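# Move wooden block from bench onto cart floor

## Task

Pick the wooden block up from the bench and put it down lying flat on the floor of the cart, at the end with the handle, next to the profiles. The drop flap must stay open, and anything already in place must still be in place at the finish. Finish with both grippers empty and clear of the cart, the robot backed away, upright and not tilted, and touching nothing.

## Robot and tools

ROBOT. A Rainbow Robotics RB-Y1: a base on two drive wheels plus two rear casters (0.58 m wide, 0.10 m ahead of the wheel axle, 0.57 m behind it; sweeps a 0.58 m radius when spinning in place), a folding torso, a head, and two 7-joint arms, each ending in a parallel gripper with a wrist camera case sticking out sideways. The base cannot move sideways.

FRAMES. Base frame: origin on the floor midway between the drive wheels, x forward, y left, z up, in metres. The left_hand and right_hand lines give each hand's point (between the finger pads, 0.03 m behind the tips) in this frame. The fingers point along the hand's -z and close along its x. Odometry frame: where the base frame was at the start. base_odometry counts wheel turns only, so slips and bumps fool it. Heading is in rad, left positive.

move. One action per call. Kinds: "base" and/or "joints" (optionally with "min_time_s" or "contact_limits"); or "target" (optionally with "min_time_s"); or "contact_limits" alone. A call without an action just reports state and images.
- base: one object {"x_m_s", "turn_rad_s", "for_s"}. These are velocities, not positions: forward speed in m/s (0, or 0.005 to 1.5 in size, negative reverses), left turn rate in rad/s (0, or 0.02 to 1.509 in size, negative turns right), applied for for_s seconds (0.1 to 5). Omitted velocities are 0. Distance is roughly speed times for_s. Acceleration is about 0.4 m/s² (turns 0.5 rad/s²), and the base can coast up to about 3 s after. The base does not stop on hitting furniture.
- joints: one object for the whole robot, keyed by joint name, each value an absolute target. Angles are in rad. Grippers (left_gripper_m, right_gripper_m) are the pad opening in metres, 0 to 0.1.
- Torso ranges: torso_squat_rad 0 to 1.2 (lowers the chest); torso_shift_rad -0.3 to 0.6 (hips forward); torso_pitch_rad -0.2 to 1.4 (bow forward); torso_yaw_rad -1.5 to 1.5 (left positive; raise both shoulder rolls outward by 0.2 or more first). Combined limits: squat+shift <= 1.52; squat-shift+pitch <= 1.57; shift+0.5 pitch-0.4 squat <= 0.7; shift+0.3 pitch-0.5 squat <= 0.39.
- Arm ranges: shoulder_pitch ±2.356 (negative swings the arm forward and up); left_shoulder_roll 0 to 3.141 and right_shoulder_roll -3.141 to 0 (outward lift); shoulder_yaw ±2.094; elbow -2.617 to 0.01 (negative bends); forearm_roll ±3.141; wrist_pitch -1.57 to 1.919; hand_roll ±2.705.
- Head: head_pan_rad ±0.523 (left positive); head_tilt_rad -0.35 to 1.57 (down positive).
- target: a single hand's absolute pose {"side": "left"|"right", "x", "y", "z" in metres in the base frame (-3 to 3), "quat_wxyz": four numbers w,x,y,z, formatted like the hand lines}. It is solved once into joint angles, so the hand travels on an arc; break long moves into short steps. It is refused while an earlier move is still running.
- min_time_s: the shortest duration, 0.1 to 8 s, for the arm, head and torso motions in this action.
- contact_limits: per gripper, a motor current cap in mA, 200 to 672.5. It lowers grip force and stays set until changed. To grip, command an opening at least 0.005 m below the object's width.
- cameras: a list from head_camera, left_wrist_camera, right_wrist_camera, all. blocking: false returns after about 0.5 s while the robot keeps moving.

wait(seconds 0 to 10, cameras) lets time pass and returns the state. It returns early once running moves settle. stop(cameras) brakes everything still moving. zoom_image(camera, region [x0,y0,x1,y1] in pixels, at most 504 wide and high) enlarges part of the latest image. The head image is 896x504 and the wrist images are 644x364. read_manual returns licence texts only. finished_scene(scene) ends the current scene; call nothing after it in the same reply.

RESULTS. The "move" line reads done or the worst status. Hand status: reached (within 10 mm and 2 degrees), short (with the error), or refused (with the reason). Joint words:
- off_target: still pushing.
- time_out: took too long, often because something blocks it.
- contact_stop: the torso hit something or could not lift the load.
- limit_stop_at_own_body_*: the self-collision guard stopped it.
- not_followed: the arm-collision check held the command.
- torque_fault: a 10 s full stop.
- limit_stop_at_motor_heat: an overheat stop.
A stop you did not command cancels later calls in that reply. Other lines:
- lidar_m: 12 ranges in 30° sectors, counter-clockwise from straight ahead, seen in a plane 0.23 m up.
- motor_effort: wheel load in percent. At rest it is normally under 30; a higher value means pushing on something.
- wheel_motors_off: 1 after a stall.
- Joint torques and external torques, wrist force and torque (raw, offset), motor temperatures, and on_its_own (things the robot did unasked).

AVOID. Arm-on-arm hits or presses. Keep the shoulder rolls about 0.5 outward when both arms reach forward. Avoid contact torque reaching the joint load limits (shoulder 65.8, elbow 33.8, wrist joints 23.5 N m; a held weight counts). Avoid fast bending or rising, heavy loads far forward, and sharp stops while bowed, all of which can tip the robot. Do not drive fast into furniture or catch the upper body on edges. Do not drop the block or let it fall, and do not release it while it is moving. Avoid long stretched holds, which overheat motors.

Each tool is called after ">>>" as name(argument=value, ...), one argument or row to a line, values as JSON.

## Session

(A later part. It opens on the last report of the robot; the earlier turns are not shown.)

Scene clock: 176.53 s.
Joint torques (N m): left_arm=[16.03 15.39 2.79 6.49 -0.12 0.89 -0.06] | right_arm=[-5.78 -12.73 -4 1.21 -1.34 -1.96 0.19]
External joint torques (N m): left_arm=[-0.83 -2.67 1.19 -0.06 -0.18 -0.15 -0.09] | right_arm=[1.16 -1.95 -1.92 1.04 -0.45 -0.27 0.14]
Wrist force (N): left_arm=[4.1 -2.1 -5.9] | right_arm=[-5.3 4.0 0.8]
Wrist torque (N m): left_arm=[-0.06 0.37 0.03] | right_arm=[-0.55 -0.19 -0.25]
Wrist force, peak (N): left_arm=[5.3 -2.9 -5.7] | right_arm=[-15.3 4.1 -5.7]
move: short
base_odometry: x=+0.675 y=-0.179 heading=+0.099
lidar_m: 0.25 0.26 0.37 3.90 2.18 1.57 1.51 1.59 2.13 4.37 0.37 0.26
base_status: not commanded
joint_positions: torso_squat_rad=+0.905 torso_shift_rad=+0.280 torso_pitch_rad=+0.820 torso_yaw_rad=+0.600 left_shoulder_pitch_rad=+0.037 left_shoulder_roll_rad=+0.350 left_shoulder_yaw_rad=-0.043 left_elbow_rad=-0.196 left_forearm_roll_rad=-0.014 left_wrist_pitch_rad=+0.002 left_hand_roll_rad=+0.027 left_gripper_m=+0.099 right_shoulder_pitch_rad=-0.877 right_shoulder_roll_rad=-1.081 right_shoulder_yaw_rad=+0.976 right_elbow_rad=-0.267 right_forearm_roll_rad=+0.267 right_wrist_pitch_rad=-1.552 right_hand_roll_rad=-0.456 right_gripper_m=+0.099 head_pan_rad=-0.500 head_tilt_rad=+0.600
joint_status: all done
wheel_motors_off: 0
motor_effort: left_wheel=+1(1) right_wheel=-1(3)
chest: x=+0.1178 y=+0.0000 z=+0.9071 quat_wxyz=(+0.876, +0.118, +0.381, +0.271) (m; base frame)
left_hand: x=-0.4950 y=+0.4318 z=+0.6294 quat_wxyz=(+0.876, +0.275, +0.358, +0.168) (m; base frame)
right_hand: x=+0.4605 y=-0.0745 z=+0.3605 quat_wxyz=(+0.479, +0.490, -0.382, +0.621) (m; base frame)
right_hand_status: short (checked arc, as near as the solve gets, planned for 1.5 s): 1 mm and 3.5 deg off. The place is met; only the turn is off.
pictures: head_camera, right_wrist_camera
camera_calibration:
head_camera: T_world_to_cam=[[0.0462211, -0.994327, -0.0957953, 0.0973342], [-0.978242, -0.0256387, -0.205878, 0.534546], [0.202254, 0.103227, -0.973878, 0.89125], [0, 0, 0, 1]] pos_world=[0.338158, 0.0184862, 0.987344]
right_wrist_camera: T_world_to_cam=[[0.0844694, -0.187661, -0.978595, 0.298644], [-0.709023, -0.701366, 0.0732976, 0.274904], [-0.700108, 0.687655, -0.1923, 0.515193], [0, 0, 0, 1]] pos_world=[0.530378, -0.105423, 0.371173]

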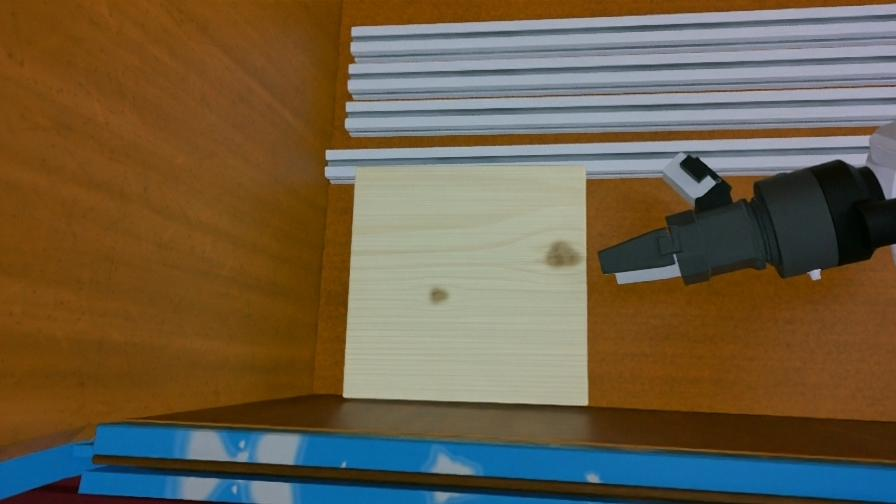

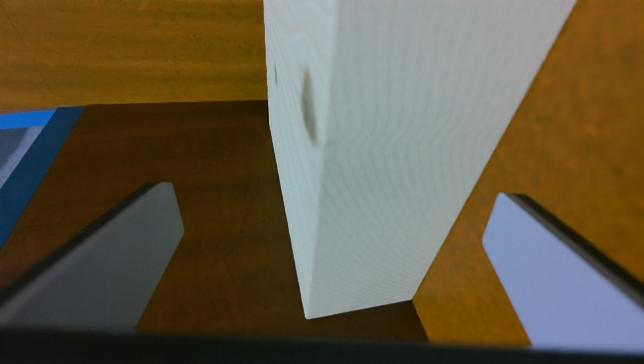

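>>> move(
  target={"side":"right","x":0.47,"y":-0.13,"z":0.45,"quat_wxyz":[0.580,0.404,-0.404,0.580]},
  min_time_s=1,
)

>>> move(
  target={"side":"right","x":0.47,"y":-0.12,"z":0.55,"quat_wxyz":[0.604,0.368,-0.368,0.604]},
  min_time_s=1,
)

>>> move(
  joints={"torso_shift_rad":0.1,"torso_squat_rad":0.3,"torso_pitch_rad":0.4},
  min_time_s=2.2,
)

>>> move(
  joints={"torso_yaw_rad":0.0,"head_pan_rad":0,"torso_squat_rad":0.1,"head_tilt_rad":0.75},
  min_time_s=1.2,
)

>>> move(
  base={"x_m_s":-0.3,"for_s":1.3},
  cameras=["head_camera"],
)

Scene clock: 179.67 s.
Joint torques (N m): left_arm=[15.43 15.45 2.37 6.48 -0.04 0.84 0] | right_arm=[-2.25 -14.07 -4.84 -1.71 -0.07 -2.01 -0.01]
External joint torques (N m): left_arm=[-1.43 -2.6 0.77 -0.07 -0.09 -0.2 -0.03] | right_arm=[0.9 0.34 -0.96 -0.28 0.1 -0.22 -0.06]
Wrist force (N): left_arm=[3.8 -2.8 -5.6] | right_arm=[-4.5 3.6 -0.4]
Wrist torque (N m): left_arm=[0.01 0.30 0.08] | right_arm=[-0.47 -0.11 -0.25]
Wrist force, peak (N): left_arm=[4.9 -3.6 -5.8] | right_arm=[-5.5 4.5 0.8]
move: done
base_odometry: x=+0.675 y=-0.179 heading=+0.100
lidar_m: 0.25 0.27 0.37 3.89 2.17 1.57 1.50 1.59 2.13 4.36 0.37 0.26
base_status: not commanded
joint_positions: torso_squat_rad=+0.905 torso_shift_rad=+0.280 torso_pitch_rad=+0.820 torso_yaw_rad=+0.600 left_shoulder_pitch_rad=+0.037 left_shoulder_roll_rad=+0.350 left_shoulder_yaw_rad=-0.043 left_elbow_rad=-0.196 left_forearm_roll_rad=-0.014 left_wrist_pitch_rad=+0.002 left_hand_roll_rad=+0.027 left_gripper_m=+0.099 right_shoulder_pitch_rad=-0.136 right_shoulder_roll_rad=-1.833 right_shoulder_yaw_rad=+0.778 right_elbow_rad=-1.490 right_forearm_roll_rad=-0.503 right_wrist_pitch_rad=-0.953 right_hand_roll_rad=-0.162 right_gripper_m=+0.099 head_pan_rad=-0.500 head_tilt_rad=+0.600
joint_status: all done
wheel_motors_off: 0
motor_effort: left_wheel=+1(3) right_wheel=-1(5)
chest: x=+0.1178 y=+0.0001 z=+0.9071 quat_wxyz=(+0.876, +0.118, +0.381, +0.271) (m; base frame)
left_hand: x=-0.4950 y=+0.4318 z=+0.6294 quat_wxyz=(+0.876, +0.275, +0.358, +0.168) (m; base frame)
right_hand: x=+0.4699 y=-0.1302 z=+0.4497 quat_wxyz=(+0.580, +0.406, -0.403, +0.581) (m; base frame)
right_hand_status: reached (checked arc, planned for 1.3 s): 0 mm and 0.2 deg off.
pictures: none

Scene clock: 181.00 s.
Joint torques (N m): left_arm=[15.57 15.61 2.61 6.65 0.03 0.83 -0.03] | right_arm=[-7.33 -14.8 -1.69 -1.57 0.09 -1.56 -0.1]
External joint torques (N m): left_arm=[-1.3 -2.45 1.01 0.1 -0.03 -0.21 -0.07] | right_arm=[-1.55 -0.29 0.71 -0.26 -0.14 0.16 -0.15]
Wrist force (N): left_arm=[4.4 -2.5 -5.4] | right_arm=[-4.2 4.0 -1.0]
Wrist torque (N m): left_arm=[-0.07 0.37 0.03] | right_arm=[-0.50 -0.08 -0.22]
Wrist force, peak (N): left_arm=[4.5 -2.6 -6.2] | right_arm=[-5.1 4.1 0.2]
move: done
base_odometry: x=+0.675 y=-0.179 heading=+0.100
lidar_m: 0.25 0.27 0.37 3.88 2.19 1.58 1.50 1.59 2.14 4.37 0.38 0.27
base_status: not commanded
joint_positions: torso_squat_rad=+0.905 torso_shift_rad=+0.280 torso_pitch_rad=+0.820 torso_yaw_rad=+0.600 left_shoulder_pitch_rad=+0.037 left_shoulder_roll_rad=+0.350 left_shoulder_yaw_rad=-0.043 left_elbow_rad=-0.196 left_forearm_roll_rad=-0.014 left_wrist_pitch_rad=+0.002 left_hand_roll_rad=+0.027 left_gripper_m=+0.099 right_shoulder_pitch_rad=-0.187 right_shoulder_roll_rad=-2.384 right_shoulder_yaw_rad=+1.005 right_elbow_rad=-2.032 right_forearm_roll_rad=-0.978 right_wrist_pitch_rad=-0.910 right_hand_roll_rad=+0.132 right_gripper_m=+0.099 head_pan_rad=-0.500 head_tilt_rad=+0.600
joint_status: all done
wheel_motors_off: 0
motor_effort: left_wheel=+2(3) right_wheel=-2(4)
chest: x=+0.1178 y=+0.0001 z=+0.9071 quat_wxyz=(+0.876, +0.118, +0.381, +0.271) (m; base frame)
left_hand: x=-0.4950 y=+0.4318 z=+0.6294 quat_wxyz=(+0.876, +0.275, +0.358, +0.168) (m; base frame)
right_hand: x=+0.4697 y=-0.1202 z=+0.5499 quat_wxyz=(+0.603, +0.370, -0.366, +0.604) (m; base frame)
right_hand_status: reached (checked arc, planned for 1.0 s): 0 mm and 0.3 deg off.
pictures: none

Scene clock: 183.53 s.
Joint torques (N m): left_arm=[7.47 13 2.17 3.27 0.06 0.18 -0.06] | right_arm=[-7.82 -16.73 -3.98 1.87 -0.45 -1.61 -0.03]
External joint torques (N m): left_arm=[-0.77 -2.18 0.82 -0.03 0.01 -0.18 -0.08] | right_arm=[-1.19 -0.39 0.65 0.05 -0.04 0.07 -0.07]
Wrist force (N): left_arm=[2.1 -1.8 -7.6] | right_arm=[-3.4 5.6 -0.6]
Wrist torque (N m): left_arm=[-0.11 0.24 0.10] | right_arm=[-0.52 -0.01 -0.22]
Wrist force, peak (N): left_arm=[4.4 -2.5 -6.4] | right_arm=[-3.4 6.9 -1.1]
move: done
base_odometry: x=+0.675 y=-0.179 heading=+0.100
lidar_m: 0.25 0.26 0.36 3.90 2.17 1.57 1.51 1.59 2.14 4.37 0.38 0.27
base_status: not commanded
joint_positions: torso_squat_rad=+0.300 torso_shift_rad=+0.100 torso_pitch_rad=+0.400 torso_yaw_rad=+0.600 left_shoulder_pitch_rad=+0.037 left_shoulder_roll_rad=+0.350 left_shoulder_yaw_rad=-0.043 left_elbow_rad=-0.196 left_forearm_roll_rad=-0.014 left_wrist_pitch_rad=+0.002 left_hand_roll_rad=+0.027 left_gripper_m=+0.099 right_shoulder_pitch_rad=-0.187 right_shoulder_roll_rad=-2.384 right_shoulder_yaw_rad=+1.005 right_elbow_rad=-2.033 right_forearm_roll_rad=-0.978 right_wrist_pitch_rad=-0.910 right_hand_roll_rad=+0.132 right_gripper_m=+0.099 head_pan_rad=-0.500 head_tilt_rad=+0.600
joint_status: all done
wheel_motors_off: 0
motor_effort: left_wheel=+4(7) right_wheel=-1(5)
chest: x=-0.0407 y=+0.0001 z=+1.2309 quat_wxyz=(+0.936, +0.059, +0.190, +0.290) (m; base frame)
left_hand: x=-0.4869 y=+0.4318 z=+0.7274 quat_wxyz=(+0.932, +0.234, +0.168, +0.221) (m; base frame)
right_hand: x=+0.4263 y=-0.1201 z=+1.0483 quat_wxyz=(+0.514, +0.236, -0.484, +0.668) (m; base frame)
pictures: none

Scene clock: 185.03 s.
Joint torques (N m): left_arm=[9.35 7.51 1.41 3.84 -0.04 0.26 0.01] | right_arm=[-7.12 -16.1 -3.07 3.82 -0.75 -1.46 -0.02]
External joint torques (N m): left_arm=[-0.76 -1.68 0.59 -0.06 -0.07 -0.17 -0.01] | right_arm=[-0.96 -0.68 -0.1 0.34 -0.18 -0.04 -0.05]
Wrist force (N): left_arm=[2.8 -0.7 -7.1] | right_arm=[-3.3 6.4 -2.0]
Wrist torque (N m): left_arm=[-0.16 0.32 0.06] | right_arm=[-0.60 -0.03 -0.22]
Wrist force, peak (N): left_arm=[2.6 -0.6 -7.7] | right_arm=[-4.0 6.2 -2.3]
move: done
base_odometry: x=+0.675 y=-0.179 heading=+0.100
lidar_m: 0.25 0.27 0.37 3.89 2.18 1.58 1.50 1.58 2.13 4.37 0.38 0.26
base_status: not commanded
joint_positions: torso_squat_rad=+0.100 torso_shift_rad=+0.100 torso_pitch_rad=+0.400 torso_yaw_rad=+0.000 left_shoulder_pitch_rad=+0.037 left_shoulder_roll_rad=+0.350 left_shoulder_yaw_rad=-0.043 left_elbow_rad=-0.196 left_forearm_roll_rad=-0.014 left_wrist_pitch_rad=+0.002 left_hand_roll_rad=+0.027 left_gripper_m=+0.099 right_shoulder_pitch_rad=-0.187 right_shoulder_roll_rad=-2.384 right_shoulder_yaw_rad=+1.005 right_elbow_rad=-2.033 right_forearm_roll_rad=-0.978 right_wrist_pitch_rad=-0.910 right_hand_roll_rad=+0.132 right_gripper_m=+0.099 head_pan_rad=+0.000 head_tilt_rad=+0.750
joint_status: all done
wheel_motors_off: 0
motor_effort: left_wheel=+4(7) right_wheel=-2(9)
chest: x=-0.0380 y=+0.0001 z=+1.2585 quat_wxyz=(+0.980, +0.000, +0.199, +0.000) (m; base frame)
left_hand: x=-0.2249 y=+0.4777 z=+0.6454 quat_wxyz=(+0.977, +0.162, +0.122, -0.062) (m; base frame)
right_hand: x=+0.2858 y=-0.3823 z=+1.1365 quat_wxyz=(+0.700, +0.034, -0.450, +0.554) (m; base frame)
pictures: none

Scene clock: 187.43 s.
Joint torques (N m): left_arm=[8.73 7.4 1.73 3.87 -0.19 0.17 0] | right_arm=[-7.65 -15.85 -3.06 3.85 -0.57 -1.31 -0.18]
External joint torques (N m): left_arm=[-1.39 -1.79 0.91 -0.03 -0.21 -0.27 -0.01] | right_arm=[-1.48 -0.43 -0.08 0.36 -0.01 0.11 -0.21]
Wrist force (N): left_arm=[2.6 -0.4 -8.1] | right_arm=[-3.1 6.9 -2.0]
Wrist torque (N m): left_arm=[-0.20 0.28 0.08] | right_arm=[-0.65 0.00 -0.23]
Wrist force, peak (N): left_arm=[2.6 -0.4 -8.1] | right_arm=[-3.1 7.1 -2.4]
move: done
base_odometry: x=+0.287 y=-0.218 heading=+0.101
lidar_m: 0.64 0.66 1.69 4.62 1.63 1.17 1.12 1.19 1.59 4.22 0.93 0.67
base_status: done (sent for 1.3 of 1.3 s)
joint_positions: torso_squat_rad=+0.100 torso_shift_rad=+0.100 torso_pitch_rad=+0.400 torso_yaw_rad=+0.000 left_shoulder_pitch_rad=+0.037 left_shoulder_roll_rad=+0.350 left_shoulder_yaw_rad=-0.043 left_elbow_rad=-0.196 left_forearm_roll_rad=-0.014 left_wrist_pitch_rad=+0.002 left_hand_roll_rad=+0.027 left_gripper_m=+0.099 right_shoulder_pitch_rad=-0.187 right_shoulder_roll_rad=-2.384 right_shoulder_yaw_rad=+1.005 right_elbow_rad=-2.033 right_forearm_roll_rad=-0.978 right_wrist_pitch_rad=-0.910 right_hand_roll_rad=+0.132 right_gripper_m=+0.099 head_pan_rad=+0.000 head_tilt_rad=+0.750
joint_status: not commanded
wheel_motors_off: 0
motor_effort: left_wheel=+13(37) right_wheel=-13(27)
chest: x=-0.0380 y=+0.0001 z=+1.2585 quat_wxyz=(+0.980, +0.000, +0.199, +0.000) (m; base frame)
left_hand: x=-0.2251 y=+0.4777 z=+0.6455 quat_wxyz=(+0.977, +0.162, +0.122, -0.062) (m; base frame)
right_hand: x=+0.2859 y=-0.3823 z=+1.1365 quat_wxyz=(+0.700, +0.034, -0.450, +0.554) (m; base frame)
pictures: head_camera
camera_calibration:
head_camera: T_world_to_cam=[[-0.0149444, -0.999502, -0.0278071, 0.0398979], [-0.887742, 0.02606, -0.459603, 0.764198], [0.460098, 0.017817, -0.887689, 1.19065], [0, 0, 0, 1]] pos_world=[0.131191, -0.00125082, 1.40926]

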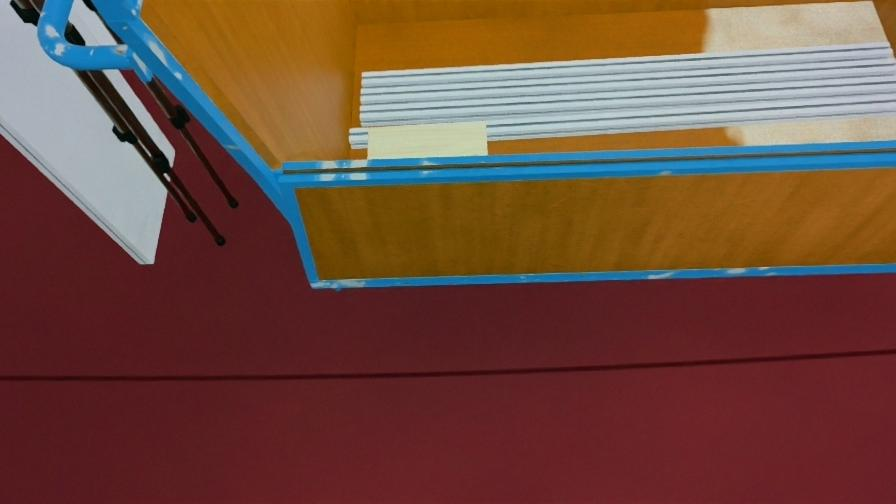

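>>> finished_scene(
  scene=2,
)

The scene is finished: the task was done.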